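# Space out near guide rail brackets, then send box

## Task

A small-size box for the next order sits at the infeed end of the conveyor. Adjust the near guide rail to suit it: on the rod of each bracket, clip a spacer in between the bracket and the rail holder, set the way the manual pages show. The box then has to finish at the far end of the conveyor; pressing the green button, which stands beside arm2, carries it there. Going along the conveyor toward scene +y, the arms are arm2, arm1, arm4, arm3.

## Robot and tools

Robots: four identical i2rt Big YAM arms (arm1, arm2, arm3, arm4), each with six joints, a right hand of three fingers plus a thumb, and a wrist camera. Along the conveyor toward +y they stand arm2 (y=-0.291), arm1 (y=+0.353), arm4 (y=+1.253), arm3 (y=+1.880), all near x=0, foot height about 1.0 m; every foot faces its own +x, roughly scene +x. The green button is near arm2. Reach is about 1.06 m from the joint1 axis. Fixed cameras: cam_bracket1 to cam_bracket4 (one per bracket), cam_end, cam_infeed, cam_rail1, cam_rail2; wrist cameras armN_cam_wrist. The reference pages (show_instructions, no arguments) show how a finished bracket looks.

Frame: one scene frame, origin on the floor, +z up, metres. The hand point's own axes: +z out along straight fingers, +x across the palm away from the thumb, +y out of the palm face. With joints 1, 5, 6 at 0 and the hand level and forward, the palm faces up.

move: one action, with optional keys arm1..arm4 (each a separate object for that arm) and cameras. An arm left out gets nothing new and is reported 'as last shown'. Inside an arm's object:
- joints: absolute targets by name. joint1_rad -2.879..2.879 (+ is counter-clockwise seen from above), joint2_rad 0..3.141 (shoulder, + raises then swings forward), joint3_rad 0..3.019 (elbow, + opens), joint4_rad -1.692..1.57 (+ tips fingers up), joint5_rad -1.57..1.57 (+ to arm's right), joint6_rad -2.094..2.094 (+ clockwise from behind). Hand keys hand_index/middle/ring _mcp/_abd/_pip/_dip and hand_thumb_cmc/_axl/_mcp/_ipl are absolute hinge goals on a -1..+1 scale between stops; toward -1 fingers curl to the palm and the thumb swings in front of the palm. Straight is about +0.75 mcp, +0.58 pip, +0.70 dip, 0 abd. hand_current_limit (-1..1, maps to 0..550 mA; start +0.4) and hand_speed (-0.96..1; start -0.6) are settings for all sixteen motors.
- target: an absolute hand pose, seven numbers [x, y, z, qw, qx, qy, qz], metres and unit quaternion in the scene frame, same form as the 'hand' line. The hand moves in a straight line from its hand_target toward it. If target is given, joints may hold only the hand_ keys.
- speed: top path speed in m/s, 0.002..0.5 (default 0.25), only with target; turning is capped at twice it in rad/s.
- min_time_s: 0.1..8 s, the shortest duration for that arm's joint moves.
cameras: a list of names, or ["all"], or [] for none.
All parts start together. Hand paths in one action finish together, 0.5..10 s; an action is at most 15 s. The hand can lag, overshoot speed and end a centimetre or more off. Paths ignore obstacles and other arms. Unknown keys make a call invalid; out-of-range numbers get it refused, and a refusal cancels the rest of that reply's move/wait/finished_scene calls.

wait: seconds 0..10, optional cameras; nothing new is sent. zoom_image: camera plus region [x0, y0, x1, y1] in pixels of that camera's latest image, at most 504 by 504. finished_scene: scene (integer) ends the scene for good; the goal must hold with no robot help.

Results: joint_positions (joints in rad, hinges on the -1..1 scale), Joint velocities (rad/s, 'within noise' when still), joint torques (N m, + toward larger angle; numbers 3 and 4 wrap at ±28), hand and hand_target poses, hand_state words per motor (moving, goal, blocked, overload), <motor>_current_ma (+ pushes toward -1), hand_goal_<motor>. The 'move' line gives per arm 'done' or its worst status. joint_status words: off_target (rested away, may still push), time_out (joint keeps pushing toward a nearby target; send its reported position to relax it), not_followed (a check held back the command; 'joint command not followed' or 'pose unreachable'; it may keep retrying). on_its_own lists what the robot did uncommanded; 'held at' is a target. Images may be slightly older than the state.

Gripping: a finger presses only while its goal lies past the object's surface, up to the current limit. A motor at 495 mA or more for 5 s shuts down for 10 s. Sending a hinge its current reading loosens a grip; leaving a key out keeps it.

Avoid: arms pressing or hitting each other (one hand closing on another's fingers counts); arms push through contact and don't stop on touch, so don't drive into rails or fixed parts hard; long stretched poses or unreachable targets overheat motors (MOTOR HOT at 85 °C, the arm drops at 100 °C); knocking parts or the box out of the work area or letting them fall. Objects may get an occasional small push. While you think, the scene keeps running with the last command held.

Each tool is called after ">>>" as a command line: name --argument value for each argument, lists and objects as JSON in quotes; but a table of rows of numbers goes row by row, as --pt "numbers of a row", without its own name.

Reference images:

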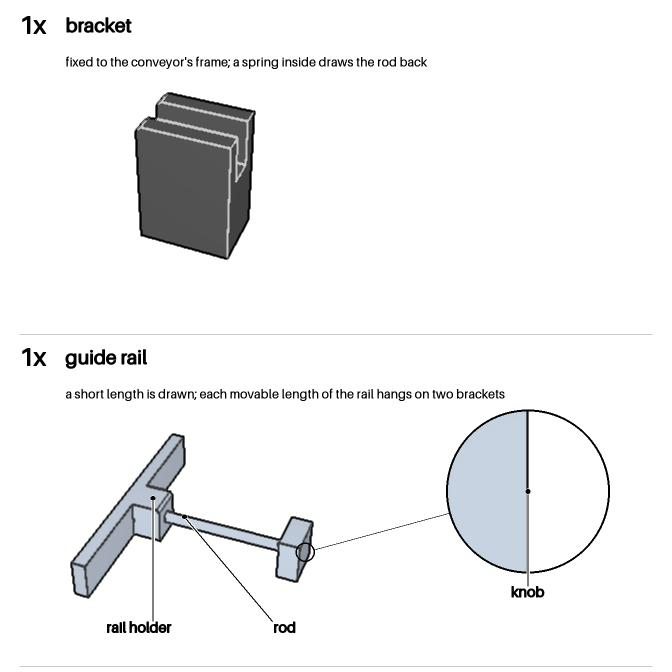

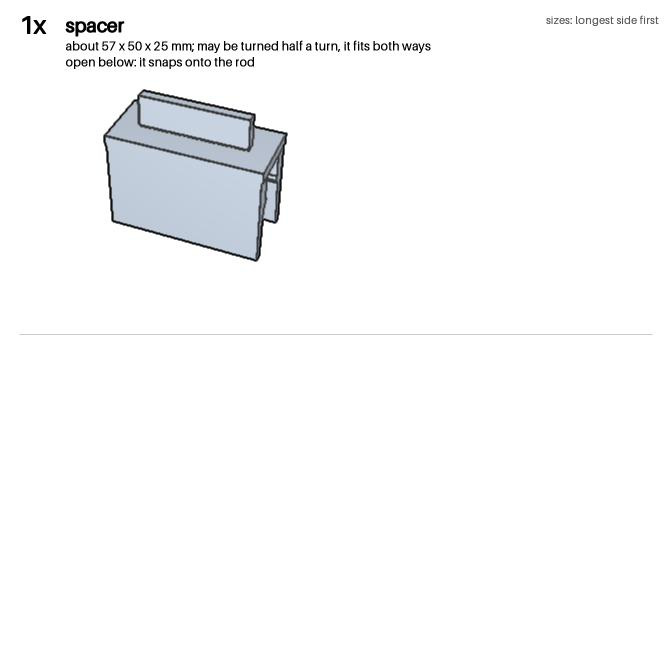

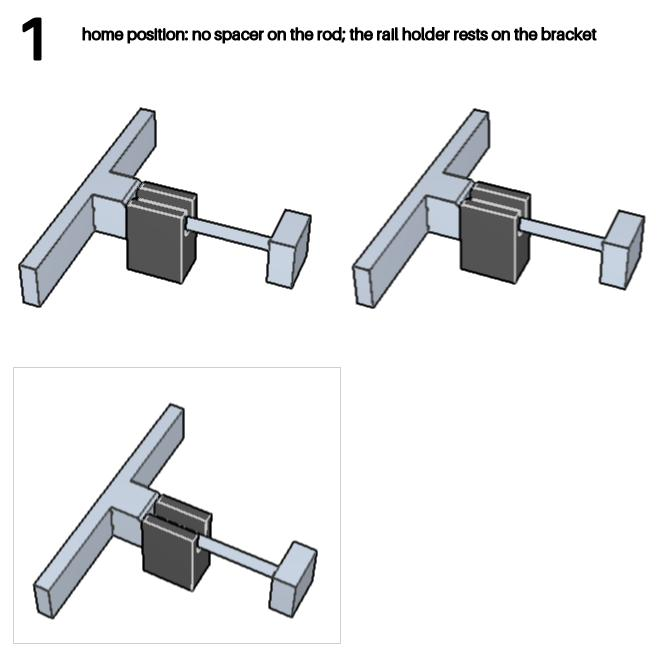

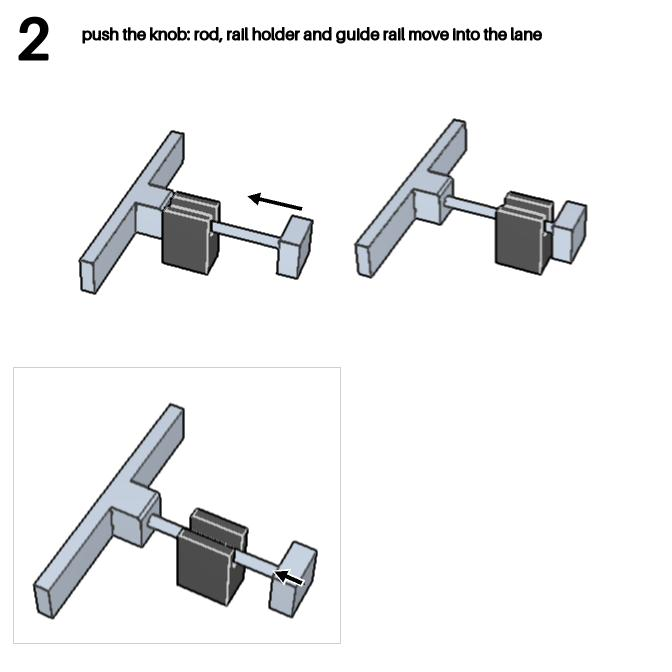

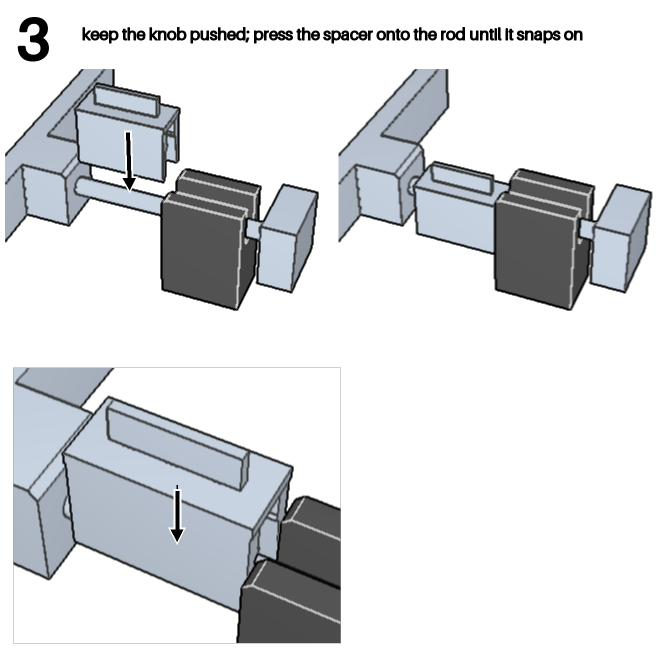

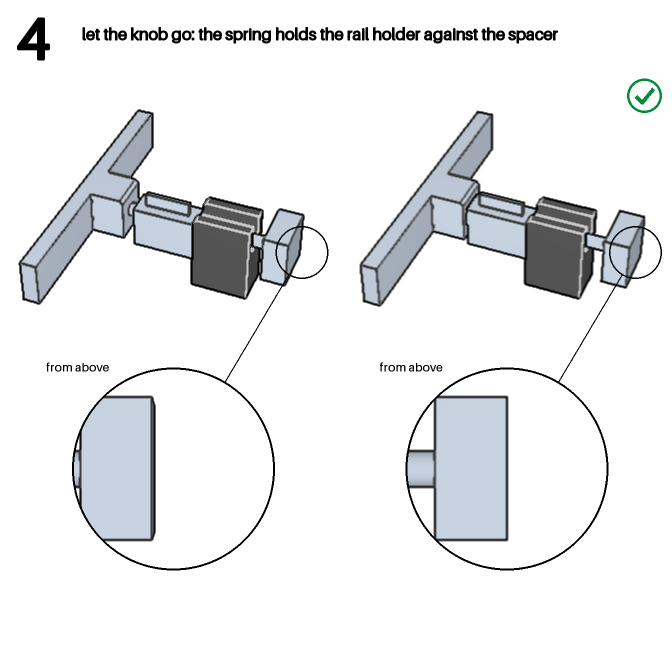

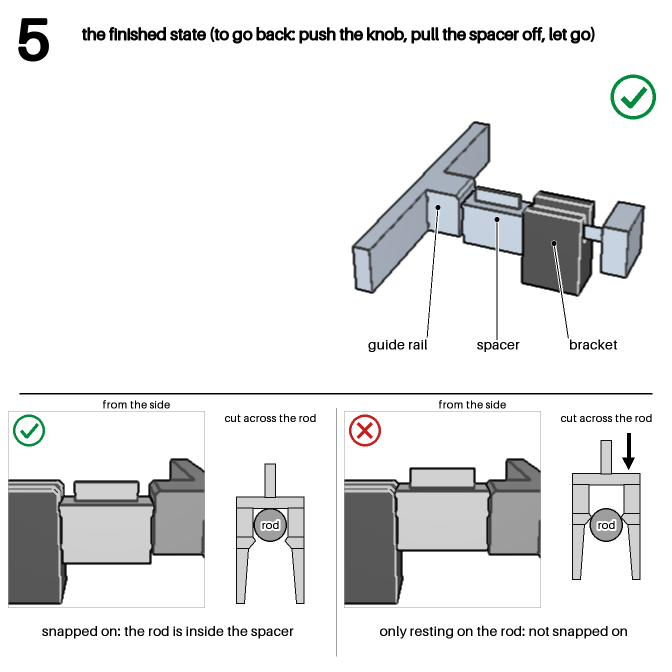

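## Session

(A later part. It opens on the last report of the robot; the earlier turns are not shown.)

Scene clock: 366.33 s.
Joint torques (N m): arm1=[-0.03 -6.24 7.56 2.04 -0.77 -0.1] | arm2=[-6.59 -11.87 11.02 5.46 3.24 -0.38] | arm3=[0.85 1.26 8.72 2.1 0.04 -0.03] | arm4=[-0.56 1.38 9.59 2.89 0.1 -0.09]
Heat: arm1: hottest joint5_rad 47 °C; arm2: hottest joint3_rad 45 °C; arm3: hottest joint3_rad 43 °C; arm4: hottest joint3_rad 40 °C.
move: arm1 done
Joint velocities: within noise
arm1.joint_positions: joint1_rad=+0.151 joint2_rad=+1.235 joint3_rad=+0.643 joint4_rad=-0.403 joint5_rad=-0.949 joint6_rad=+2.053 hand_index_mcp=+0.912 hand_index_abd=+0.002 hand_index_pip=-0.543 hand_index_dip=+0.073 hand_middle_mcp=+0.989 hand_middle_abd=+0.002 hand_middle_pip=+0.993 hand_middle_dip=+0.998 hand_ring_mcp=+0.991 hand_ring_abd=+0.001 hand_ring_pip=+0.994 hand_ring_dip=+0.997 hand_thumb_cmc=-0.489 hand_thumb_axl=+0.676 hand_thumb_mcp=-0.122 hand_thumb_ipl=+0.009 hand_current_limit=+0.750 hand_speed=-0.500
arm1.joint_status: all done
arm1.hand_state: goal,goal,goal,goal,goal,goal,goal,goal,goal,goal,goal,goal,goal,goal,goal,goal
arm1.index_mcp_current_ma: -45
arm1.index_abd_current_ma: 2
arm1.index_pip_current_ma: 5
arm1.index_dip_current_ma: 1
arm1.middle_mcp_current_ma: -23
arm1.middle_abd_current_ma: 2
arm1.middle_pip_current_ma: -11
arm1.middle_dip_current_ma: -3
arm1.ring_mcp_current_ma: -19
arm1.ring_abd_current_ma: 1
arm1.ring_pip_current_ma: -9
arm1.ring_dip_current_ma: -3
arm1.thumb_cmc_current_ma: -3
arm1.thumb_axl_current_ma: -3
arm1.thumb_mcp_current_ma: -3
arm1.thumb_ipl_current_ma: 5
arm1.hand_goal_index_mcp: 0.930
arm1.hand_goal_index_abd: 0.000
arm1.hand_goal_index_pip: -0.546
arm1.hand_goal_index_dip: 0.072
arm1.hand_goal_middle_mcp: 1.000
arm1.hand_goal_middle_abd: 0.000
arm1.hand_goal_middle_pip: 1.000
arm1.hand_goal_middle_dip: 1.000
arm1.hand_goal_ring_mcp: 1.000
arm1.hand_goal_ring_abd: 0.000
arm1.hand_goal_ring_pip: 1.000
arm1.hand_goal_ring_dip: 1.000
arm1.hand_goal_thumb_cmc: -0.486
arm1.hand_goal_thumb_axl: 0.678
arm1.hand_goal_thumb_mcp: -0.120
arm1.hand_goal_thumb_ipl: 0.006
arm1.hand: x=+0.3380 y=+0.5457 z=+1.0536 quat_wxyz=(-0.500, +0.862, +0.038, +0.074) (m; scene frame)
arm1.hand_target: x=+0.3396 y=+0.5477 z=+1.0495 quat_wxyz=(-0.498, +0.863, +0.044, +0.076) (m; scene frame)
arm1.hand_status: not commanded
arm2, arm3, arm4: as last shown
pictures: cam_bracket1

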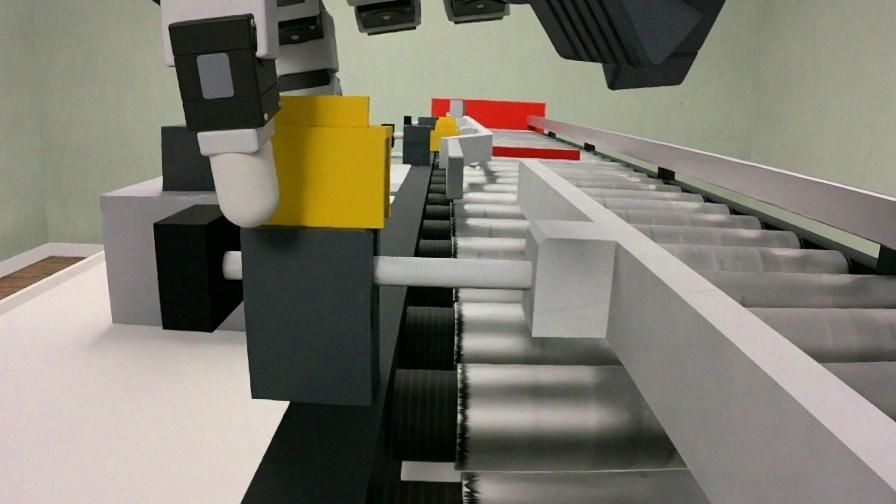

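>>> move --arm1 '{"target": [0.360, 0.548, 1.062, 0.4981, -0.8627, -0.0436, -0.0755], "speed": 0.08}' --cameras '["cam_bracket1"]'

>>> zoom_image --camera "cam_bracket1" --region '[200, 80, 400, 260]'

Scene clock: 367.43 s.
Joint torques (N m): arm1=[-1.14 -6.59 10.8 0.88 -1.14 -0.11] | arm2=[-4.72 -12.51 10.77 5.3 3.27 -0.33] | arm3=[0.5 0.5 8.75 2.11 0 -0.01] | arm4=[-0.5 1.55 9.61 2.86 0.11 -0.09]
Heat: arm1: hottest joint5_rad 47 °C; arm2: hottest joint3_rad 45 °C; arm3: hottest joint3_rad 43 °C; arm4: hottest joint3_rad 40 °C.
move: arm1 off_target
Joint velocities: within noise
arm1.joint_positions: joint1_rad=+0.151 joint2_rad=+1.265 joint3_rad=+0.674 joint4_rad=-0.429 joint5_rad=-0.949 joint6_rad=+2.032 hand_index_mcp=+0.912 hand_index_abd=+0.002 hand_index_pip=-0.543 hand_index_dip=+0.073 hand_middle_mcp=+0.989 hand_middle_abd=+0.002 hand_middle_pip=+0.993 hand_middle_dip=+0.998 hand_ring_mcp=+0.991 hand_ring_abd=+0.001 hand_ring_pip=+0.994 hand_ring_dip=+0.997 hand_thumb_cmc=-0.488 hand_thumb_axl=+0.676 hand_thumb_mcp=-0.122 hand_thumb_ipl=+0.008 hand_current_limit=+0.750 hand_speed=-0.500
arm1.joint_status: not commanded
arm1.hand_state: goal,goal,goal,goal,goal,goal,goal,goal,goal,goal,goal,goal,goal,goal,goal,goal
arm1.index_mcp_current_ma: -45
arm1.index_abd_current_ma: 2
arm1.index_pip_current_ma: 5
arm1.index_dip_current_ma: 1
arm1.middle_mcp_current_ma: -23
arm1.middle_abd_current_ma: 2
arm1.middle_pip_current_ma: -11
arm1.middle_dip_current_ma: -3
arm1.ring_mcp_current_ma: -19
arm1.ring_abd_current_ma: 1
arm1.ring_pip_current_ma: -9
arm1.ring_dip_current_ma: -3
arm1.thumb_cmc_current_ma: -3
arm1.thumb_axl_current_ma: -3
arm1.thumb_mcp_current_ma: -3
arm1.thumb_ipl_current_ma: 5
arm1.hand_goal_index_mcp: 0.930
arm1.hand_goal_index_abd: 0.000
arm1.hand_goal_index_pip: -0.546
arm1.hand_goal_index_dip: 0.072
arm1.hand_goal_middle_mcp: 1.000
arm1.hand_goal_middle_abd: 0.000
arm1.hand_goal_middle_pip: 1.000
arm1.hand_goal_middle_dip: 1.000
arm1.hand_goal_ring_mcp: 1.000
arm1.hand_goal_ring_abd: 0.000
arm1.hand_goal_ring_pip: 1.000
arm1.hand_goal_ring_dip: 1.000
arm1.hand_goal_thumb_cmc: -0.486
arm1.hand_goal_thumb_axl: 0.678
arm1.hand_goal_thumb_mcp: -0.120
arm1.hand_goal_thumb_ipl: 0.006
arm1.hand: x=+0.3455 y=+0.5470 z=+1.0535 quat_wxyz=(-0.497, +0.864, +0.041, +0.069) (m; scene frame)
arm1.hand_target: x=+0.3596 y=+0.5478 z=+1.0621 quat_wxyz=(-0.498, +0.863, +0.043, +0.076) (m; scene frame)
arm1.hand_status: off_target (0.017 m and 0.9 deg from the pose sent, 0.024 m and 0.7 deg at the start)
arm2, arm3, arm4: as last shown
pictures: cam_bracket1

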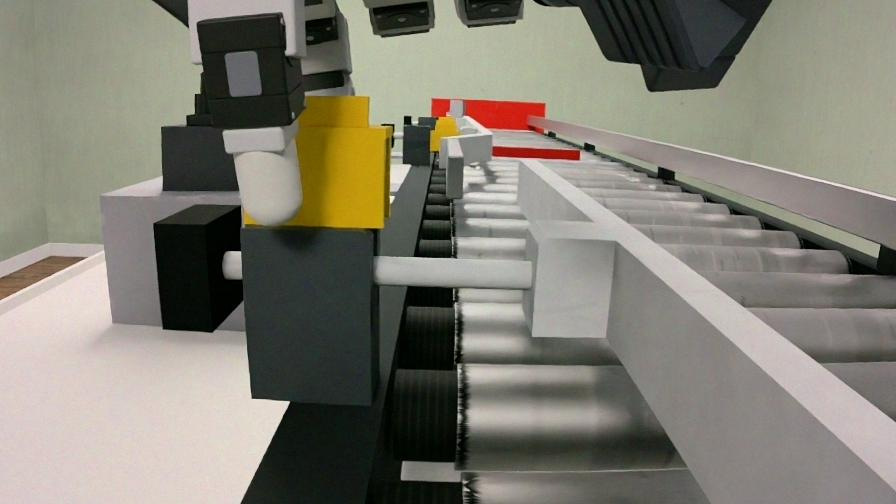

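Scaled by 2.520 from the camera's 896x504 image, which has a finer 1280x720 frame.

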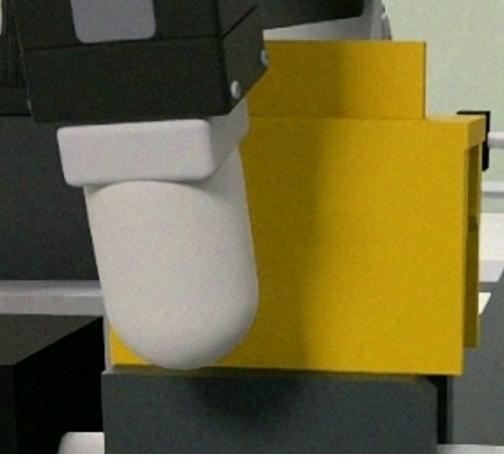

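>>> move --arm1 '{"target": [0.369, 0.548, 1.066, 0.4981, -0.8627, -0.0436, -0.0755], "speed": 0.08}'

>>> move --arm1 '{"joints": {"hand_index_mcp": 0.62, "hand_thumb_mcp": -0.39}}' --cameras '["cam_bracket1"]'

>>> zoom_image --camera "cam_bracket1" --region '[200, 80, 400, 260]'

Scene clock: 368.50 s.
Joint torques (N m): arm1=[-1.2 -6.77 10.99 0.94 -1.15 -0.11] | arm2=[-5.3 -11.81 11.08 5.16 3.23 -0.34] | arm3=[0.26 0.79 8.77 2 -0.01 -0.04] | arm4=[-0.5 1.49 9.62 2.85 0.1 -0.09]
Heat: arm1: hottest joint5_rad 47 °C; arm2: hottest joint3_rad 45 °C; arm3: hottest joint3_rad 43 °C; arm4: hottest joint3_rad 40 °C.
move: arm1 off_target
Joint velocities: within noise
arm1.joint_positions: joint1_rad=+0.146 joint2_rad=+1.282 joint3_rad=+0.701 joint4_rad=-0.449 joint5_rad=-0.952 joint6_rad=+2.022 hand_index_mcp=+0.912 hand_index_abd=+0.002 hand_index_pip=-0.543 hand_index_dip=+0.073 hand_middle_mcp=+0.989 hand_middle_abd=+0.002 hand_middle_pip=+0.993 hand_middle_dip=+0.998 hand_ring_mcp=+0.991 hand_ring_abd=+0.001 hand_ring_pip=+0.994 hand_ring_dip=+0.997 hand_thumb_cmc=-0.488 hand_thumb_axl=+0.676 hand_thumb_mcp=-0.122 hand_thumb_ipl=+0.008 hand_current_limit=+0.750 hand_speed=-0.500
arm1.joint_status: not commanded
arm1.hand_state: goal,goal,goal,goal,goal,goal,goal,goal,goal,goal,goal,goal,goal,goal,goal,goal
arm1.index_mcp_current_ma: -45
arm1.index_abd_current_ma: 2
arm1.index_pip_current_ma: 5
arm1.index_dip_current_ma: 1
arm1.middle_mcp_current_ma: -23
arm1.middle_abd_current_ma: 2
arm1.middle_pip_current_ma: -11
arm1.middle_dip_current_ma: -3
arm1.ring_mcp_current_ma: -19
arm1.ring_abd_current_ma: 1
arm1.ring_pip_current_ma: -9
arm1.ring_dip_current_ma: -3
arm1.thumb_cmc_current_ma: -3
arm1.thumb_axl_current_ma: -3
arm1.thumb_mcp_current_ma: -3
arm1.thumb_ipl_current_ma: 5
arm1.hand_goal_index_mcp: 0.930
arm1.hand_goal_index_abd: 0.000
arm1.hand_goal_index_pip: -0.546
arm1.hand_goal_index_dip: 0.072
arm1.hand_goal_middle_mcp: 1.000
arm1.hand_goal_middle_abd: 0.000
arm1.hand_goal_middle_pip: 1.000
arm1.hand_goal_middle_dip: 1.000
arm1.hand_goal_ring_mcp: 1.000
arm1.hand_goal_ring_abd: 0.000
arm1.hand_goal_ring_pip: 1.000
arm1.hand_goal_ring_dip: 1.000
arm1.hand_goal_thumb_cmc: -0.486
arm1.hand_goal_thumb_axl: 0.678
arm1.hand_goal_thumb_mcp: -0.120
arm1.hand_goal_thumb_ipl: 0.006
arm1.hand: x=+0.3532 y=+0.5475 z=+1.0572 quat_wxyz=(-0.496, +0.864, +0.041, +0.067) (m; scene frame)
arm1.hand_target: x=+0.3685 y=+0.5478 z=+1.0661 quat_wxyz=(-0.498, +0.863, +0.044, +0.076) (m; scene frame)
arm1.hand_status: off_target (0.018 m and 1.0 deg from the pose sent, 0.027 m and 0.9 deg at the start)
arm2, arm3, arm4: as last shown
pictures: none

Scene clock: 369.13 s.
Joint torques (N m): arm1=[-1.2 -6.83 10.84 0.91 -1.01 -0.11] | arm2=[-5.89 -10.99 10.78 5.27 3.23 -0.35] | arm3=[0.32 1.55 8.58 1.96 0.05 0] | arm4=[-0.56 1.44 9.62 2.85 0.09 -0.09]
Heat: arm1: hottest joint5_rad 47 °C; arm2: hottest joint3_rad 45 °C; arm3: hottest joint3_rad 43 °C; arm4: hottest joint3_rad 40 °C.
move: arm1 off_target
Joint velocities: within noise
arm1.joint_positions: joint1_rad=+0.146 joint2_rad=+1.282 joint3_rad=+0.703 joint4_rad=-0.449 joint5_rad=-0.956 joint6_rad=+2.022 hand_index_mcp=+0.712 hand_index_abd=+0.002 hand_index_pip=-0.524 hand_index_dip=+0.073 hand_middle_mcp=+0.989 hand_middle_abd=+0.002 hand_middle_pip=+0.993 hand_middle_dip=+0.998 hand_ring_mcp=+0.991 hand_ring_abd=+0.001 hand_ring_pip=+0.994 hand_ring_dip=+0.997 hand_thumb_cmc=-0.489 hand_thumb_axl=+0.676 hand_thumb_mcp=-0.272 hand_thumb_ipl=+0.026 hand_current_limit=+0.750 hand_speed=-0.500
arm1.joint_status: hand_index_mcp off_target (ended at +0.712, target +0.620); hand_thumb_mcp off_target (ended at -0.272, target -0.390)
arm1.hand_state: blocked,goal,blocked,goal,goal,goal,goal,goal,goal,goal,goal,goal,goal,goal,blocked,goal
arm1.index_mcp_current_ma: 347
arm1.index_abd_current_ma: 2
arm1.index_pip_current_ma: 51
arm1.index_dip_current_ma: 1
arm1.middle_mcp_current_ma: -23
arm1.middle_abd_current_ma: 2
arm1.middle_pip_current_ma: -11
arm1.middle_dip_current_ma: -3
arm1.ring_mcp_current_ma: -19
arm1.ring_abd_current_ma: 1
arm1.ring_pip_current_ma: -9
arm1.ring_dip_current_ma: -3
arm1.thumb_cmc_current_ma: -3
arm1.thumb_axl_current_ma: -3
arm1.thumb_mcp_current_ma: 481
arm1.thumb_ipl_current_ma: 66
arm1.hand_goal_index_mcp: 0.620
arm1.hand_goal_index_abd: 0.000
arm1.hand_goal_index_pip: -0.546
arm1.hand_goal_index_dip: 0.072
arm1.hand_goal_middle_mcp: 1.000
arm1.hand_goal_middle_abd: 0.000
arm1.hand_goal_middle_pip: 1.000
arm1.hand_goal_middle_dip: 1.000
arm1.hand_goal_ring_mcp: 1.000
arm1.hand_goal_ring_abd: 0.000
arm1.hand_goal_ring_pip: 1.000
arm1.hand_goal_ring_dip: 1.000
arm1.hand_goal_thumb_cmc: -0.486
arm1.hand_goal_thumb_axl: 0.678
arm1.hand_goal_thumb_mcp: -0.390
arm1.hand_goal_thumb_ipl: 0.006
arm1.hand: x=+0.3534 y=+0.5481 z=+1.0580 quat_wxyz=(-0.498, +0.864, +0.042, +0.067) (m; scene frame)
arm1.hand_target: x=+0.3685 y=+0.5478 z=+1.0661 quat_wxyz=(-0.498, +0.863, +0.044, +0.076) (m; scene frame)
arm1.hand_status: not commanded
arm2, arm3, arm4: as last shown
pictures: cam_bracket1

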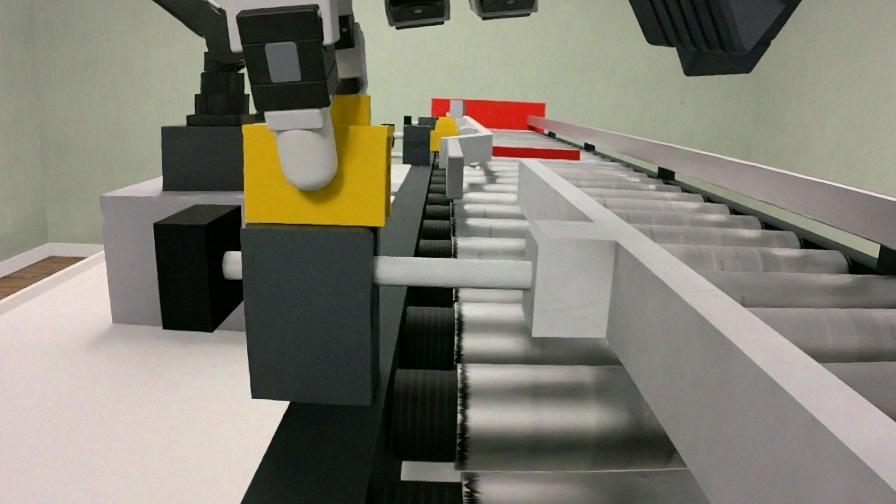

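Scaled by 2.520 from the camera's 896x504 image, which has a finer 1280x720 frame.

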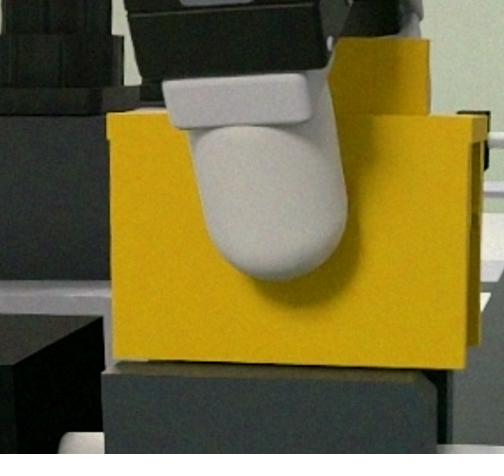

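>>> move --arm1 '{"target": [0.368, 0.549, 1.13, 0.4981, -0.8627, -0.0436, -0.0755], "speed": 0.1}'

>>> move --arm1 '{"target": [0.4155, 0.550, 1.13, 0.4981, -0.8627, -0.0436, -0.0755], "speed": 0.1}' --cameras '["cam_bracket1"]'

Scene clock: 370.70 s.
Joint torques (N m): arm1=[-0.97 -8.18 11.79 0.9 -0.94 -0.06] | arm2=[-6.07 -11.34 10.99 5.29 3.27 -0.37] | arm3=[0.03 0.85 8.66 2.29 0.07 -0.04] | arm4=[-0.5 1.49 9.61 2.88 0.1 -0.08]
Heat: arm1: hottest joint5_rad 46 °C; arm2: hottest joint3_rad 45 °C; arm3: hottest joint3_rad 43 °C; arm4: hottest joint3_rad 40 °C.
move: arm1 off_target
Joint velocities: within noise
arm1.joint_positions: joint1_rad=+0.146 joint2_rad=+1.211 joint3_rad=+0.809 joint4_rad=-0.647 joint5_rad=-0.956 joint6_rad=+2.022 hand_index_mcp=+0.709 hand_index_abd=+0.002 hand_index_pip=-0.514 hand_index_dip=+0.080 hand_middle_mcp=+0.989 hand_middle_abd=+0.002 hand_middle_pip=+0.993 hand_middle_dip=+0.998 hand_ring_mcp=+0.991 hand_ring_abd=+0.001 hand_ring_pip=+0.994 hand_ring_dip=+0.997 hand_thumb_cmc=-0.489 hand_thumb_axl=+0.676 hand_thumb_mcp=-0.275 hand_thumb_ipl=+0.026 hand_current_limit=+0.750 hand_speed=-0.500
arm1.joint_status: not commanded
arm1.hand_state: blocked,goal,blocked,goal,goal,goal,goal,goal,goal,goal,goal,goal,goal,goal,blocked,goal
arm1.index_mcp_current_ma: 332
arm1.index_abd_current_ma: 2
arm1.index_pip_current_ma: 83
arm1.index_dip_current_ma: 14
arm1.middle_mcp_current_ma: -23
arm1.middle_abd_current_ma: 2
arm1.middle_pip_current_ma: -11
arm1.middle_dip_current_ma: -3
arm1.ring_mcp_current_ma: -19
arm1.ring_abd_current_ma: 1
arm1.ring_pip_current_ma: -9
arm1.ring_dip_current_ma: -3
arm1.thumb_cmc_current_ma: -4
arm1.thumb_axl_current_ma: -3
arm1.thumb_mcp_current_ma: 481
arm1.thumb_ipl_current_ma: 66
arm1.hand_goal_index_mcp: 0.620
arm1.hand_goal_index_abd: 0.000
arm1.hand_goal_index_pip: -0.546
arm1.hand_goal_index_dip: 0.072
arm1.hand_goal_middle_mcp: 1.000
arm1.hand_goal_middle_abd: 0.000
arm1.hand_goal_middle_pip: 1.000
arm1.hand_goal_middle_dip: 1.000
arm1.hand_goal_ring_mcp: 1.000
arm1.hand_goal_ring_abd: 0.000
arm1.hand_goal_ring_pip: 1.000
arm1.hand_goal_ring_dip: 1.000
arm1.hand_goal_thumb_cmc: -0.486
arm1.hand_goal_thumb_axl: 0.678
arm1.hand_goal_thumb_mcp: -0.390
arm1.hand_goal_thumb_ipl: 0.006
arm1.hand: x=+0.3540 y=+0.5483 z=+1.1124 quat_wxyz=(-0.496, +0.866, +0.038, +0.059) (m; scene frame)
arm1.hand_target: x=+0.3673 y=+0.5489 z=+1.1300 quat_wxyz=(-0.498, +0.863, +0.044, +0.076) (m; scene frame)
arm1.hand_status: off_target (0.023 m and 2.1 deg from the pose sent, 0.073 m and 1.0 deg at the start)
arm2, arm3, arm4: as last shown
pictures: none

Scene clock: 371.73 s.
Joint torques (N m): arm1=[-1.03 -9 12.07 0.85 -1.21 -0.09] | arm2=[-5.25 -12.34 10.97 5.42 3.21 -0.28] | arm3=[-0.15 1.49 8.73 2.15 0 -0.03] | arm4=[-0.38 1.55 9.62 2.85 0.1 -0.09]
Heat: arm1: hottest joint5_rad 46 °C; arm2: hottest joint3_rad 45 °C; arm3: hottest joint3_rad 43 °C; arm4: hottest joint3_rad 40 °C.
move: arm1 off_target
Joint velocities: within noise
arm1.joint_positions: joint1_rad=+0.119 joint2_rad=+1.329 joint3_rad=+0.925 joint4_rad=-0.668 joint5_rad=-0.964 joint6_rad=+1.984 hand_index_mcp=+0.709 hand_index_abd=+0.002 hand_index_pip=-0.514 hand_index_dip=+0.080 hand_middle_mcp=+0.989 hand_middle_abd=+0.002 hand_middle_pip=+0.993 hand_middle_dip=+0.998 hand_ring_mcp=+0.991 hand_ring_abd=+0.001 hand_ring_pip=+0.994 hand_ring_dip=+0.997 hand_thumb_cmc=-0.489 hand_thumb_axl=+0.676 hand_thumb_mcp=-0.275 hand_thumb_ipl=+0.026 hand_current_limit=+0.750 hand_speed=-0.500
arm1.joint_status: not commanded
arm1.hand_state: blocked,goal,blocked,goal,goal,goal,goal,goal,goal,goal,goal,goal,goal,goal,blocked,goal
arm1.index_mcp_current_ma: 332
arm1.index_abd_current_ma: 2
arm1.index_pip_current_ma: 83
arm1.index_dip_current_ma: 14
arm1.middle_mcp_current_ma: -23
arm1.middle_abd_current_ma: 2
arm1.middle_pip_current_ma: -11
arm1.middle_dip_current_ma: -3
arm1.ring_mcp_current_ma: -19
arm1.ring_abd_current_ma: 1
arm1.ring_pip_current_ma: -9
arm1.ring_dip_current_ma: -3
arm1.thumb_cmc_current_ma: -4
arm1.thumb_axl_current_ma: -3
arm1.thumb_mcp_current_ma: 481
arm1.thumb_ipl_current_ma: 66
arm1.hand_goal_index_mcp: 0.620
arm1.hand_goal_index_abd: 0.000
arm1.hand_goal_index_pip: -0.546
arm1.hand_goal_index_dip: 0.072
arm1.hand_goal_middle_mcp: 1.000
arm1.hand_goal_middle_abd: 0.000
arm1.hand_goal_middle_pip: 1.000
arm1.hand_goal_middle_dip: 1.000
arm1.hand_goal_ring_mcp: 1.000
arm1.hand_goal_ring_abd: 0.000
arm1.hand_goal_ring_pip: 1.000
arm1.hand_goal_ring_dip: 1.000
arm1.hand_goal_thumb_cmc: -0.486
arm1.hand_goal_thumb_axl: 0.678
arm1.hand_goal_thumb_mcp: -0.390
arm1.hand_goal_thumb_ipl: 0.006
arm1.hand: x=+0.3997 y=+0.5492 z=+1.1159 quat_wxyz=(-0.495, +0.866, +0.038, +0.063) (m; scene frame)
arm1.hand_target: x=+0.4150 y=+0.5498 z=+1.1301 quat_wxyz=(-0.498, +0.863, +0.044, +0.076) (m; scene frame)
arm1.hand_status: off_target (0.021 m and 1.6 deg from the pose sent, 0.064 m and 2.1 deg at the start)
arm2.joint_positions: joint1_rad=+0.964 joint2_rad=+1.648 joint3_rad=+0.846 joint4_rad=-0.798 joint5_rad=+0.057 joint6_rad=+0.791 hand_index_mcp=-0.459 hand_index_abd=-0.037 hand_index_pip=-0.992 hand_index_dip=+0.837 hand_middle_mcp=-0.473 hand_middle_abd=+0.004 hand_middle_pip=-0.997 hand_middle_dip=+0.838 hand_ring_mcp=-0.467 hand_ring_abd=+0.001 hand_ring_pip=-0.998 hand_ring_dip=+0.842 hand_thumb_cmc=+0.712 hand_thumb_axl=+0.677 hand_thumb_mcp=+0.221 hand_thumb_ipl=+0.165 hand_current_limit=+0.600 hand_speed=-0.500
arm2.joint_status: not commanded
arm2.hand_state: goal,blocked,goal,goal,goal,goal,goal,goal,goal,goal,goal,goal,goal,goal,goal,goal
arm2.index_mcp_current_ma: 6
arm2.index_abd_current_ma: -16
arm2.index_pip_current_ma: 1
arm2.index_dip_current_ma: 0
arm2.middle_mcp_current_ma: 1
arm2.middle_abd_current_ma: 0
arm2.middle_pip_current_ma: 0
arm2.middle_dip_current_ma: 0
arm2.ring_mcp_current_ma: 2
arm2.ring_abd_current_ma: 0
arm2.ring_pip_current_ma: 0
arm2.ring_dip_current_ma: 0
arm2.thumb_cmc_current_ma: 0
arm2.thumb_axl_current_ma: 0
arm2.thumb_mcp_current_ma: -1
arm2.thumb_ipl_current_ma: 0
arm2.hand_goal_index_mcp: -0.478
arm2.hand_goal_index_abd: 0.000
arm2.hand_goal_index_pip: -1.000
arm2.hand_goal_index_dip: 0.840
arm2.hand_goal_middle_mcp: -0.478
arm2.hand_goal_middle_abd: 0.000
arm2.hand_goal_middle_pip: -1.000
arm2.hand_goal_middle_dip: 0.840
arm2.hand_goal_ring_mcp: -0.478
arm2.hand_goal_ring_abd: 0.000
arm2.hand_goal_ring_pip: -1.000
arm2.hand_goal_ring_dip: 0.840
arm2.hand_goal_thumb_cmc: 0.714
arm2.hand_goal_thumb_axl: 0.678
arm2.hand_goal_thumb_mcp: 0.226
arm2.hand_goal_thumb_ipl: 0.168
arm2.hand: x=+0.2881 y=-0.0447 z=+0.9922 quat_wxyz=(+0.027, +0.699, +0.715, -0.017) (m; scene frame)
arm2.hand_target: x=+0.3525 y=-0.0354 z=+1.0221 quat_wxyz=(+0.065, +0.707, +0.702, +0.058) (m; scene frame)
arm2.hand_status: not commanded
arm3.joint_positions: joint1_rad=-0.066 joint2_rad=+0.623 joint3_rad=+1.407 joint4_rad=-1.267 joint5_rad=-0.036 joint6_rad=+1.128 hand_index_mcp=+0.754 hand_index_abd=+0.001 hand_index_pip=+0.577 hand_index_dip=+0.696 hand_middle_mcp=+0.754 hand_middle_abd=+0.001 hand_middle_pip=+0.577 hand_middle_dip=+0.696 hand_ring_mcp=+0.754 hand_ring_abd=+0.001 hand_ring_pip=+0.577 hand_ring_dip=+0.696 hand_thumb_cmc=+0.714 hand_thumb_axl=+0.677 hand_thumb_mcp=+0.226 hand_thumb_ipl=+0.168 hand_current_limit=+0.400 hand_speed=-0.600
arm3.joint_status: not commanded
arm3.hand_state: goal,goal,goal,goal,goal,goal,goal,goal,goal,goal,goal,goal,goal,goal,goal,goal
arm3.index_mcp_current_ma: 0
arm3.index_abd_current_ma: 0
arm3.index_pip_current_ma: 1
arm3.index_dip_current_ma: 0
arm3.middle_mcp_current_ma: 0
arm3.middle_abd_current_ma: 1
arm3.middle_pip_current_ma: 1
arm3.middle_dip_current_ma: 0
arm3.ring_mcp_current_ma: 0
arm3.ring_abd_current_ma: 0
arm3.ring_pip_current_ma: 1
arm3.ring_dip_current_ma: 0
arm3.thumb_cmc_current_ma: 0
arm3.thumb_axl_current_ma: -1
arm3.thumb_mcp_current_ma: 0
arm3.thumb_ipl_current_ma: 0
arm3.hand_goal_index_mcp: 0.754
arm3.hand_goal_index_abd: 0.000
arm3.hand_goal_index_pip: 0.576
arm3.hand_goal_index_dip: 0.696
arm3.hand_goal_middle_mcp: 0.754
arm3.hand_goal_middle_abd: 0.000
arm3.hand_goal_middle_pip: 0.576
arm3.hand_goal_middle_dip: 0.696
arm3.hand_goal_ring_mcp: 0.754
arm3.hand_goal_ring_abd: 0.000
arm3.hand_goal_ring_pip: 0.576
arm3.hand_goal_ring_dip: 0.696
arm3.hand_goal_thumb_cmc: 0.714
arm3.hand_goal_thumb_axl: 0.678
arm3.hand_goal_thumb_mcp: 0.226
arm3.hand_goal_thumb_ipl: 0.168
arm3.hand: x=+0.1674 y=+1.7468 z=+1.5789 quat_wxyz=(+0.148, +0.846, +0.109, +0.500) (m; scene frame)
arm3.hand_target: x=+0.1644 y=+1.7474 z=+1.5900 quat_wxyz=(+0.152, +0.840, +0.109, +0.510) (m; scene frame)
arm3.hand_status: not commanded
arm4.joint_positions: joint1_rad=+0.036 joint2_rad=+0.636 joint3_rad=+1.438 joint4_rad=-1.159 joint5_rad=-0.065 joint6_rad=+1.072 hand_index_mcp=+0.755 hand_index_abd=+0.001 hand_index_pip=+0.577 hand_index_dip=+0.696 hand_middle_mcp=+0.755 hand_middle_abd=+0.001 hand_middle_pip=+0.577 hand_middle_dip=+0.696 hand_ring_mcp=+0.755 hand_ring_abd=+0.001 hand_ring_pip=+0.577 hand_ring_dip=+0.696 hand_thumb_cmc=+0.715 hand_thumb_axl=+0.677 hand_thumb_mcp=+0.226 hand_thumb_ipl=+0.168 hand_current_limit=+0.400 hand_speed=-0.600
arm4.joint_status: not commanded
arm4.hand_state: goal,goal,goal,goal,goal,goal,goal,goal,goal,goal,goal,goal,goal,goal,goal,goal
arm4.index_mcp_current_ma: 2
arm4.index_abd_current_ma: 1
arm4.index_pip_current_ma: 1
arm4.index_dip_current_ma: 0
arm4.middle_mcp_current_ma: 2
arm4.middle_abd_current_ma: 0
arm4.middle_pip_current_ma: 1
arm4.middle_dip_current_ma: 0
arm4.ring_mcp_current_ma: 2
arm4.ring_abd_current_ma: 1
arm4.ring_pip_current_ma: 1
arm4.ring_dip_current_ma: 0
arm4.thumb_cmc_current_ma: 2
arm4.thumb_axl_current_ma: -1
arm4.thumb_mcp_current_ma: 0
arm4.thumb_ipl_current_ma: 0
arm4.hand_goal_index_mcp: 0.754
arm4.hand_goal_index_abd: 0.000
arm4.hand_goal_index_pip: 0.576
arm4.hand_goal_index_dip: 0.696
arm4.hand_goal_middle_mcp: 0.754
arm4.hand_goal_middle_abd: 0.000
arm4.hand_goal_middle_pip: 0.576
arm4.hand_goal_middle_dip: 0.696
arm4.hand_goal_ring_mcp: 0.754
arm4.hand_goal_ring_abd: 0.000
arm4.hand_goal_ring_pip: 0.576
arm4.hand_goal_ring_dip: 0.696
arm4.hand_goal_thumb_cmc: 0.714
arm4.hand_goal_thumb_axl: 0.678
arm4.hand_goal_thumb_mcp: 0.226
arm4.hand_goal_thumb_ipl: 0.168
arm4.hand: x=+0.3151 y=+1.2167 z=+1.6294 quat_wxyz=(+0.081, +0.779, +0.272, +0.559) (m; scene frame)
arm4.hand_target: x=+0.3107 y=+1.2162 z=+1.6444 quat_wxyz=(+0.084, +0.770, +0.270, +0.572) (m; scene frame)
arm4.hand_status: not commanded
pictures: cam_bracket1

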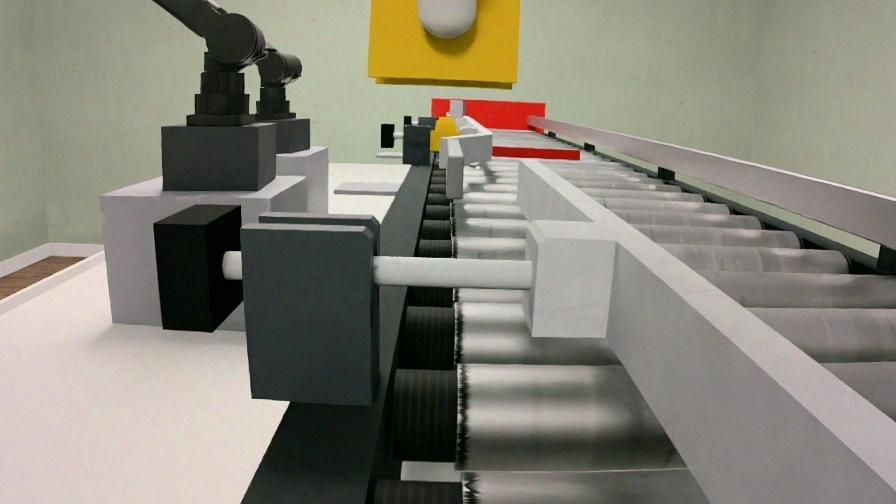

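>>> move --arm1 '{"target": [0.4105, 0.5435, 1.075, 0.4981, -0.8627, -0.0436, -0.0755], "speed": 0.1}' --cameras '["cam_bracket1"]'

>>> zoom_image --camera "cam_bracket1" --region '[350, 50, 550, 230]'

Scene clock: 373.00 s.
Joint torques (N m): arm1=[-1.14 -9.41 8.13 1.96 -1.22 -0.1] | arm2=[-5.6 -11.34 10.92 5.15 3.22 -0.36] | arm3=[0.44 0.91 8.9 2.03 0.05 -0.03] | arm4=[-0.62 1.49 9.61 2.84 0.09 -0.08]
Heat: arm1: hottest joint5_rad 46 °C; arm2: hottest joint3_rad 45 °C; arm3: hottest joint3_rad 43 °C; arm4: hottest joint3_rad 40 °C.
move: arm1 done
Joint velocities: within noise
arm1.joint_positions: joint1_rad=+0.108 joint2_rad=+1.388 joint3_rad=+0.863 joint4_rad=-0.554 joint5_rad=-0.970 joint6_rad=+1.962 hand_index_mcp=+0.709 hand_index_abd=+0.002 hand_index_pip=-0.514 hand_index_dip=+0.080 hand_middle_mcp=+0.989 hand_middle_abd=+0.002 hand_middle_pip=+0.993 hand_middle_dip=+0.998 hand_ring_mcp=+0.991 hand_ring_abd=+0.001 hand_ring_pip=+0.994 hand_ring_dip=+0.997 hand_thumb_cmc=-0.489 hand_thumb_axl=+0.676 hand_thumb_mcp=-0.275 hand_thumb_ipl=+0.026 hand_current_limit=+0.750 hand_speed=-0.500
arm1.joint_status: not commanded
arm1.hand_state: blocked,goal,blocked,goal,goal,goal,goal,goal,goal,goal,goal,goal,goal,goal,blocked,goal
arm1.index_mcp_current_ma: 332
arm1.index_abd_current_ma: 2
arm1.index_pip_current_ma: 84
arm1.index_dip_current_ma: 14
arm1.middle_mcp_current_ma: -23
arm1.middle_abd_current_ma: 2
arm1.middle_pip_current_ma: -11
arm1.middle_dip_current_ma: -3
arm1.ring_mcp_current_ma: -19
arm1.ring_abd_current_ma: 1
arm1.ring_pip_current_ma: -9
arm1.ring_dip_current_ma: -3
arm1.thumb_cmc_current_ma: -4
arm1.thumb_axl_current_ma: -3
arm1.thumb_mcp_current_ma: 481
arm1.thumb_ipl_current_ma: 66
arm1.hand_goal_index_mcp: 0.620
arm1.hand_goal_index_abd: 0.000
arm1.hand_goal_index_pip: -0.546
arm1.hand_goal_index_dip: 0.072
arm1.hand_goal_middle_mcp: 1.000
arm1.hand_goal_middle_abd: 0.000
arm1.hand_goal_middle_pip: 1.000
arm1.hand_goal_middle_dip: 1.000
arm1.hand_goal_ring_mcp: 1.000
arm1.hand_goal_ring_abd: 0.000
arm1.hand_goal_ring_pip: 1.000
arm1.hand_goal_ring_dip: 1.000
arm1.hand_goal_thumb_cmc: -0.486
arm1.hand_goal_thumb_axl: 0.678
arm1.hand_goal_thumb_mcp: -0.390
arm1.hand_goal_thumb_ipl: 0.006
arm1.hand: x=+0.4038 y=+0.5458 z=+1.0758 quat_wxyz=(-0.496, +0.865, +0.042, +0.067) (m; scene frame)
arm1.hand_target: x=+0.4105 y=+0.5434 z=+1.0750 quat_wxyz=(-0.498, +0.863, +0.044, +0.076) (m; scene frame)
arm1.hand_status: done (0.007 m and 1.0 deg from the pose sent, 0.043 m and 1.7 deg at the start)
arm2, arm3, arm4: as last shown
pictures: cam_bracket1

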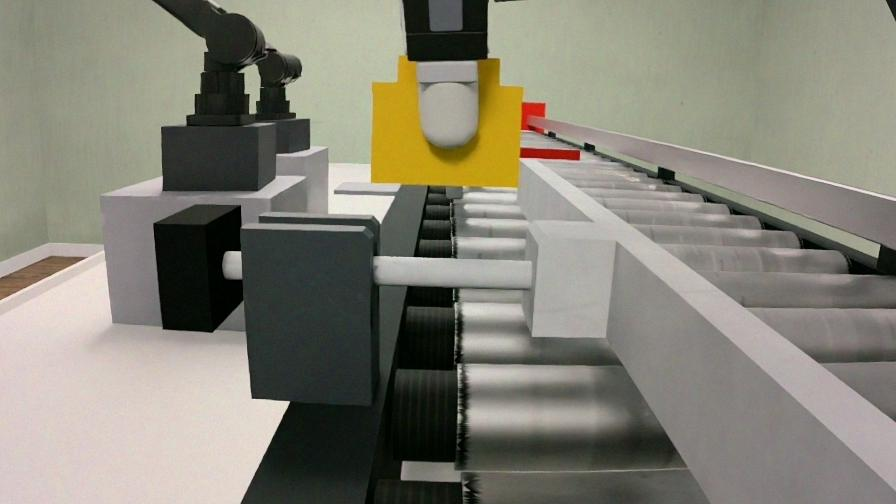

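Scaled by 2.520 from the camera's 896x504 image, which has a finer 1280x720 frame.

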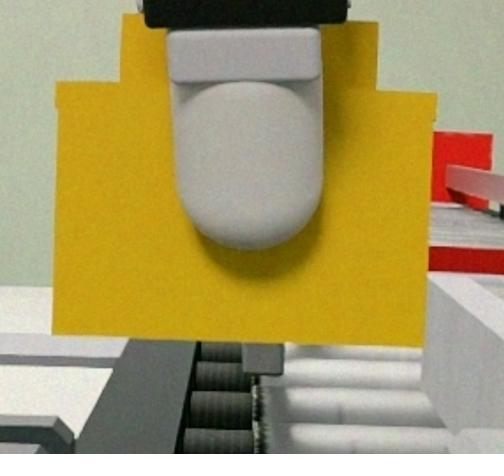

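>>> move --arm1 '{"target": [0.4125, 0.5445, 1.059, 0.4970, -0.8608, -0.0550, -0.0930], "speed": 0.08}' --cameras '["cam_bracket1"]'

>>> zoom_image --camera "cam_bracket1" --region '[350, 90, 550, 270]'

Scene clock: 376.03 s.
Joint torques (N m): arm1=[-0.97 -8.7 7.64 2.04 -0.83 -0.11] | arm2=[-5.54 -11.87 10.99 5.19 3.26 -0.39] | arm3=[1.32 0.73 8.75 2.18 -0.01 -0.02] | arm4=[-0.5 1.55 9.61 2.84 0.09 -0.09]
Heat: arm1: hottest joint5_rad 46 °C; arm2: hottest joint3_rad 45 °C; arm3: hottest joint3_rad 43 °C; arm4: hottest joint3_rad 40 °C.
move: arm1 done
Joint velocities: within noise
arm1.joint_positions: joint1_rad=+0.108 joint2_rad=+1.392 joint3_rad=+0.824 joint4_rad=-0.462 joint5_rad=-0.970 joint6_rad=+1.959 hand_index_mcp=+0.709 hand_index_abd=+0.002 hand_index_pip=-0.514 hand_index_dip=+0.080 hand_middle_mcp=+0.989 hand_middle_abd=+0.002 hand_middle_pip=+0.993 hand_middle_dip=+0.998 hand_ring_mcp=+0.991 hand_ring_abd=+0.001 hand_ring_pip=+0.994 hand_ring_dip=+0.997 hand_thumb_cmc=-0.489 hand_thumb_axl=+0.676 hand_thumb_mcp=-0.275 hand_thumb_ipl=+0.026 hand_current_limit=+0.750 hand_speed=-0.500
arm1.joint_status: not commanded
arm1.hand_state: blocked,goal,blocked,goal,goal,goal,goal,goal,goal,goal,goal,goal,goal,goal,blocked,goal
arm1.index_mcp_current_ma: 332
arm1.index_abd_current_ma: 2
arm1.index_pip_current_ma: 84
arm1.index_dip_current_ma: 14
arm1.middle_mcp_current_ma: -23
arm1.middle_abd_current_ma: 2
arm1.middle_pip_current_ma: -11
arm1.middle_dip_current_ma: -3
arm1.ring_mcp_current_ma: -19
arm1.ring_abd_current_ma: 1
arm1.ring_pip_current_ma: -9
arm1.ring_dip_current_ma: -3
arm1.thumb_cmc_current_ma: -4
arm1.thumb_axl_current_ma: -3
arm1.thumb_mcp_current_ma: 481
arm1.thumb_ipl_current_ma: 66
arm1.hand_goal_index_mcp: 0.620
arm1.hand_goal_index_abd: 0.000
arm1.hand_goal_index_pip: -0.546
arm1.hand_goal_index_dip: 0.072
arm1.hand_goal_middle_mcp: 1.000
arm1.hand_goal_middle_abd: 0.000
arm1.hand_goal_middle_pip: 1.000
arm1.hand_goal_middle_dip: 1.000
arm1.hand_goal_ring_mcp: 1.000
arm1.hand_goal_ring_abd: 0.000
arm1.hand_goal_ring_pip: 1.000
arm1.hand_goal_ring_dip: 1.000
arm1.hand_goal_thumb_cmc: -0.486
arm1.hand_goal_thumb_axl: 0.678
arm1.hand_goal_thumb_mcp: -0.390
arm1.hand_goal_thumb_ipl: 0.006
arm1.hand: x=+0.4080 y=+0.5465 z=+1.0650 quat_wxyz=(-0.499, +0.860, +0.055, +0.089) (m; scene frame)
arm1.hand_target: x=+0.4123 y=+0.5444 z=+1.0591 quat_wxyz=(-0.497, +0.861, +0.055, +0.093) (m; scene frame)
arm1.hand_status: done (0.008 m and 0.5 deg from the pose sent, 0.019 m and 3.3 deg at the start)
arm2, arm3, arm4: as last shown
pictures: cam_bracket1

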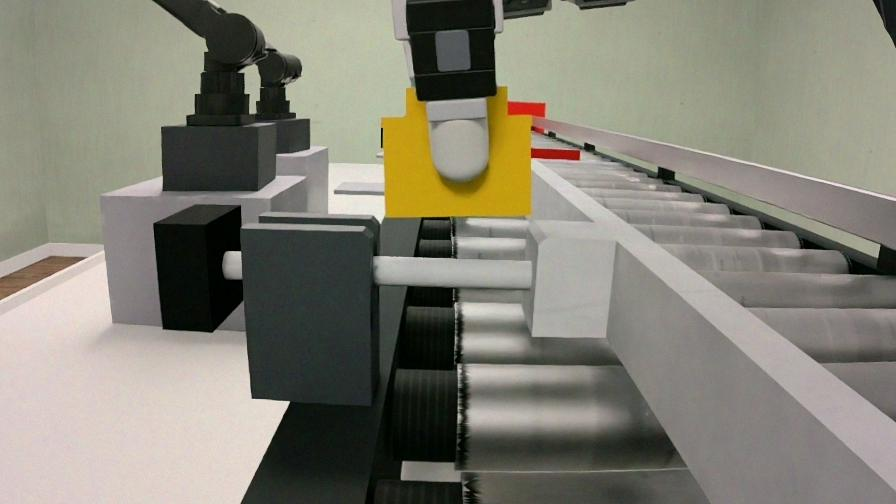

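Scaled by 2.520 from the camera's 896x504 image, which has a finer 1280x720 frame.

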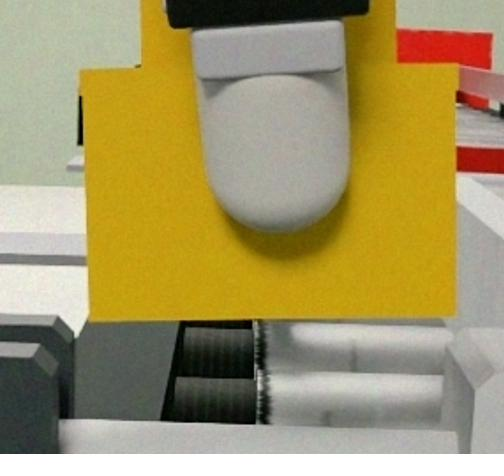

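>>> move --arm1 '{"target": [0.4105, 0.5415, 1.044, 0.4970, -0.8608, -0.0550, -0.0930], "speed": 0.06}' --cameras '["cam_bracket1"]'

>>> zoom_image --camera "cam_bracket1" --region '[350, 120, 550, 300]'

Scene clock: 377.77 s.
Joint torques (N m): arm1=[-1.26 -8.88 7.42 2.03 -0.98 -0.11] | arm2=[-5.95 -10.64 10.99 5 3.25 -0.34] | arm3=[0.38 0.97 8.59 2.14 0.03 -0.02] | arm4=[-0.62 1.38 9.63 2.84 0.1 -0.09]
Heat: arm1: hottest joint5_rad 46 °C; arm2: hottest joint3_rad 45 °C; arm3: hottest joint3_rad 43 °C; arm4: hottest joint3_rad 40 °C.
move: arm1 done
Joint velocities: within noise
arm1.joint_positions: joint1_rad=+0.107 joint2_rad=+1.414 joint3_rad=+0.798 joint4_rad=-0.424 joint5_rad=-0.970 joint6_rad=+1.949 hand_index_mcp=+0.709 hand_index_abd=+0.002 hand_index_pip=-0.514 hand_index_dip=+0.080 hand_middle_mcp=+0.989 hand_middle_abd=+0.002 hand_middle_pip=+0.993 hand_middle_dip=+0.998 hand_ring_mcp=+0.991 hand_ring_abd=+0.001 hand_ring_pip=+0.994 hand_ring_dip=+0.997 hand_thumb_cmc=-0.489 hand_thumb_axl=+0.676 hand_thumb_mcp=-0.275 hand_thumb_ipl=+0.026 hand_current_limit=+0.750 hand_speed=-0.500
arm1.joint_status: not commanded
arm1.hand_state: blocked,goal,blocked,goal,goal,goal,goal,goal,goal,goal,goal,goal,goal,goal,blocked,goal
arm1.index_mcp_current_ma: 332
arm1.index_abd_current_ma: 2
arm1.index_pip_current_ma: 84
arm1.index_dip_current_ma: 14
arm1.middle_mcp_current_ma: -23
arm1.middle_abd_current_ma: 2
arm1.middle_pip_current_ma: -11
arm1.middle_dip_current_ma: -3
arm1.ring_mcp_current_ma: -19
arm1.ring_abd_current_ma: 1
arm1.ring_pip_current_ma: -9
arm1.ring_dip_current_ma: -3
arm1.thumb_cmc_current_ma: -4
arm1.thumb_axl_current_ma: -3
arm1.thumb_mcp_current_ma: 481
arm1.thumb_ipl_current_ma: 66
arm1.hand_goal_index_mcp: 0.620
arm1.hand_goal_index_abd: 0.000
arm1.hand_goal_index_pip: -0.546
arm1.hand_goal_index_dip: 0.072
arm1.hand_goal_middle_mcp: 1.000
arm1.hand_goal_middle_abd: 0.000
arm1.hand_goal_middle_pip: 1.000
arm1.hand_goal_middle_dip: 1.000
arm1.hand_goal_ring_mcp: 1.000
arm1.hand_goal_ring_abd: 0.000
arm1.hand_goal_ring_pip: 1.000
arm1.hand_goal_ring_dip: 1.000
arm1.hand_goal_thumb_cmc: -0.486
arm1.hand_goal_thumb_axl: 0.678
arm1.hand_goal_thumb_mcp: -0.390
arm1.hand_goal_thumb_ipl: 0.006
arm1.hand: x=+0.4051 y=+0.5452 z=+1.0488 quat_wxyz=(-0.498, +0.861, +0.056, +0.087) (m; scene frame)
arm1.hand_target: x=+0.4102 y=+0.5414 z=+1.0441 quat_wxyz=(-0.497, +0.861, +0.055, +0.093) (m; scene frame)
arm1.hand_status: done (0.008 m and 0.7 deg from the pose sent, 0.022 m and 0.5 deg at the start)
arm2, arm3, arm4: as last shown
pictures: cam_bracket1

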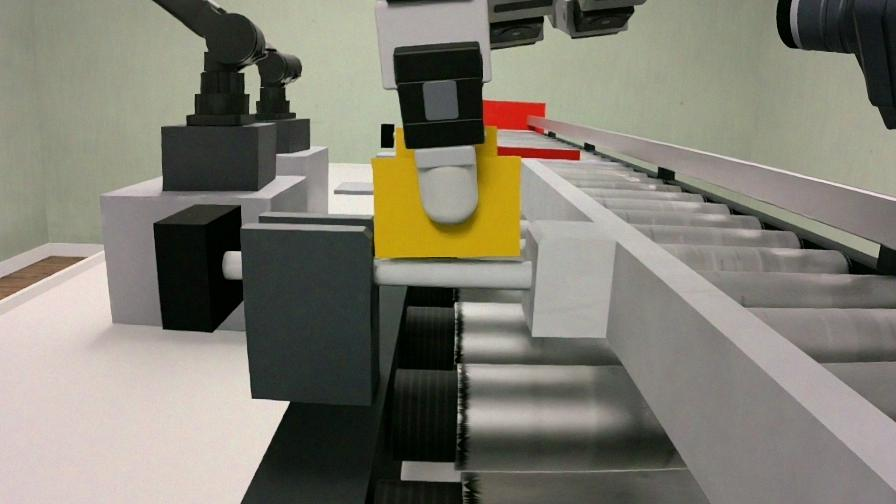

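Scaled by 2.520 from the camera's 896x504 image, which has a finer 1280x720 frame.

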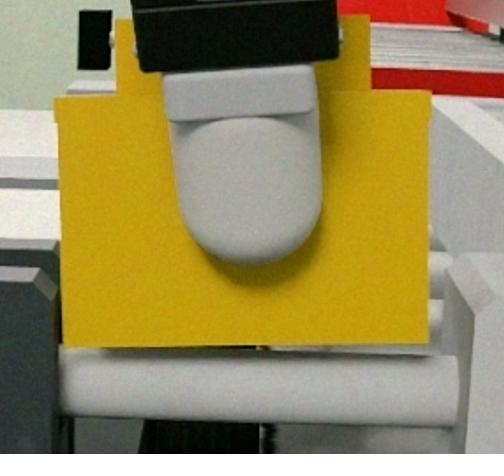

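>>> move --arm1 '{"target": [0.416, 0.5415, 1.046, 0.4970, -0.8608, -0.0550, -0.0930], "speed": 0.06}' --cameras '["cam_bracket1"]'

>>> zoom_image --camera "cam_bracket1" --region '[350, 120, 550, 300]'

Scene clock: 378.90 s.
Joint torques (N m): arm1=[-1.2 -8.76 8.85 1.59 -1.05 -0.11] | arm2=[-5.66 -11.75 10.73 5.15 3.3 -0.37] | arm3=[0.15 1.38 8.65 2 0.09 0.02] | arm4=[-0.62 1.49 9.62 2.84 0.1 -0.08]
Heat: arm1: hottest joint5_rad 46 °C; arm2: hottest joint5_rad 46 °C; arm3: hottest joint3_rad 43 °C; arm4: hottest joint3_rad 40 °C.
move: arm1 off_target
Joint velocities: within noise
arm1.joint_positions: joint1_rad=+0.104 joint2_rad=+1.422 joint3_rad=+0.798 joint4_rad=-0.424 joint5_rad=-0.970 joint6_rad=+1.945 hand_index_mcp=+0.709 hand_index_abd=+0.002 hand_index_pip=-0.514 hand_index_dip=+0.080 hand_middle_mcp=+0.989 hand_middle_abd=+0.002 hand_middle_pip=+0.993 hand_middle_dip=+0.998 hand_ring_mcp=+0.991 hand_ring_abd=+0.001 hand_ring_pip=+0.994 hand_ring_dip=+0.997 hand_thumb_cmc=-0.489 hand_thumb_axl=+0.676 hand_thumb_mcp=-0.275 hand_thumb_ipl=+0.026 hand_current_limit=+0.750 hand_speed=-0.500
arm1.joint_status: not commanded
arm1.hand_state: blocked,goal,blocked,goal,goal,goal,goal,goal,goal,goal,goal,goal,goal,goal,blocked,goal
arm1.index_mcp_current_ma: 332
arm1.index_abd_current_ma: 2
arm1.index_pip_current_ma: 84
arm1.index_dip_current_ma: 14
arm1.middle_mcp_current_ma: -23
arm1.middle_abd_current_ma: 2
arm1.middle_pip_current_ma: -11
arm1.middle_dip_current_ma: -3
arm1.ring_mcp_current_ma: -19
arm1.ring_abd_current_ma: 1
arm1.ring_pip_current_ma: -9
arm1.ring_dip_current_ma: -3
arm1.thumb_cmc_current_ma: -4
arm1.thumb_axl_current_ma: -3
arm1.thumb_mcp_current_ma: 481
arm1.thumb_ipl_current_ma: 66
arm1.hand_goal_index_mcp: 0.620
arm1.hand_goal_index_abd: 0.000
arm1.hand_goal_index_pip: -0.546
arm1.hand_goal_index_dip: 0.072
arm1.hand_goal_middle_mcp: 1.000
arm1.hand_goal_middle_abd: 0.000
arm1.hand_goal_middle_pip: 1.000
arm1.hand_goal_middle_dip: 1.000
arm1.hand_goal_ring_mcp: 1.000
arm1.hand_goal_ring_abd: 0.000
arm1.hand_goal_ring_pip: 1.000
arm1.hand_goal_ring_dip: 1.000
arm1.hand_goal_thumb_cmc: -0.486
arm1.hand_goal_thumb_axl: 0.678
arm1.hand_goal_thumb_mcp: -0.390
arm1.hand_goal_thumb_ipl: 0.006
arm1.hand: x=+0.4057 y=+0.5438 z=+1.0456 quat_wxyz=(-0.497, +0.862, +0.055, +0.086) (m; scene frame)
arm1.hand_target: x=+0.4157 y=+0.5414 z=+1.0460 quat_wxyz=(-0.497, +0.861, +0.055, +0.093) (m; scene frame)
arm1.hand_status: off_target (0.011 m and 0.8 deg from the pose sent, 0.012 m and 0.6 deg at the start)
arm2, arm3, arm4: as last shown
pictures: cam_bracket1

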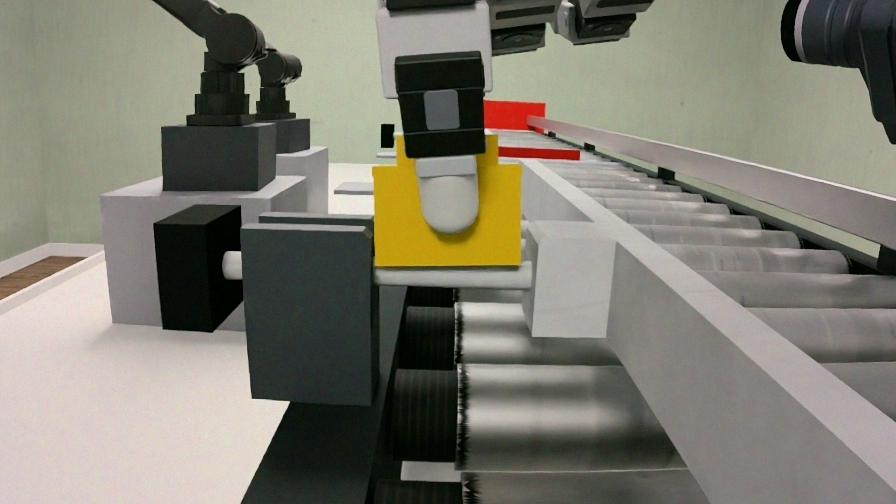

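Scaled by 2.520 from the camera's 896x504 image, which has a finer 1280x720 frame.

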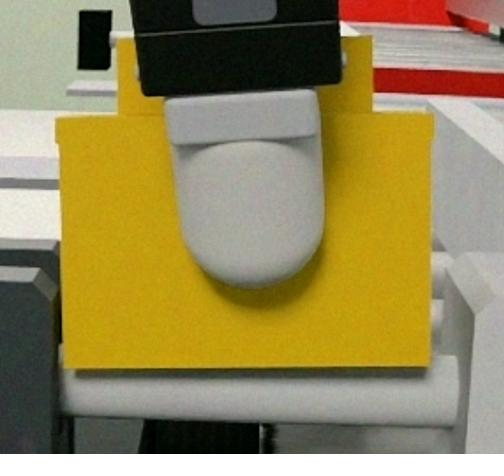

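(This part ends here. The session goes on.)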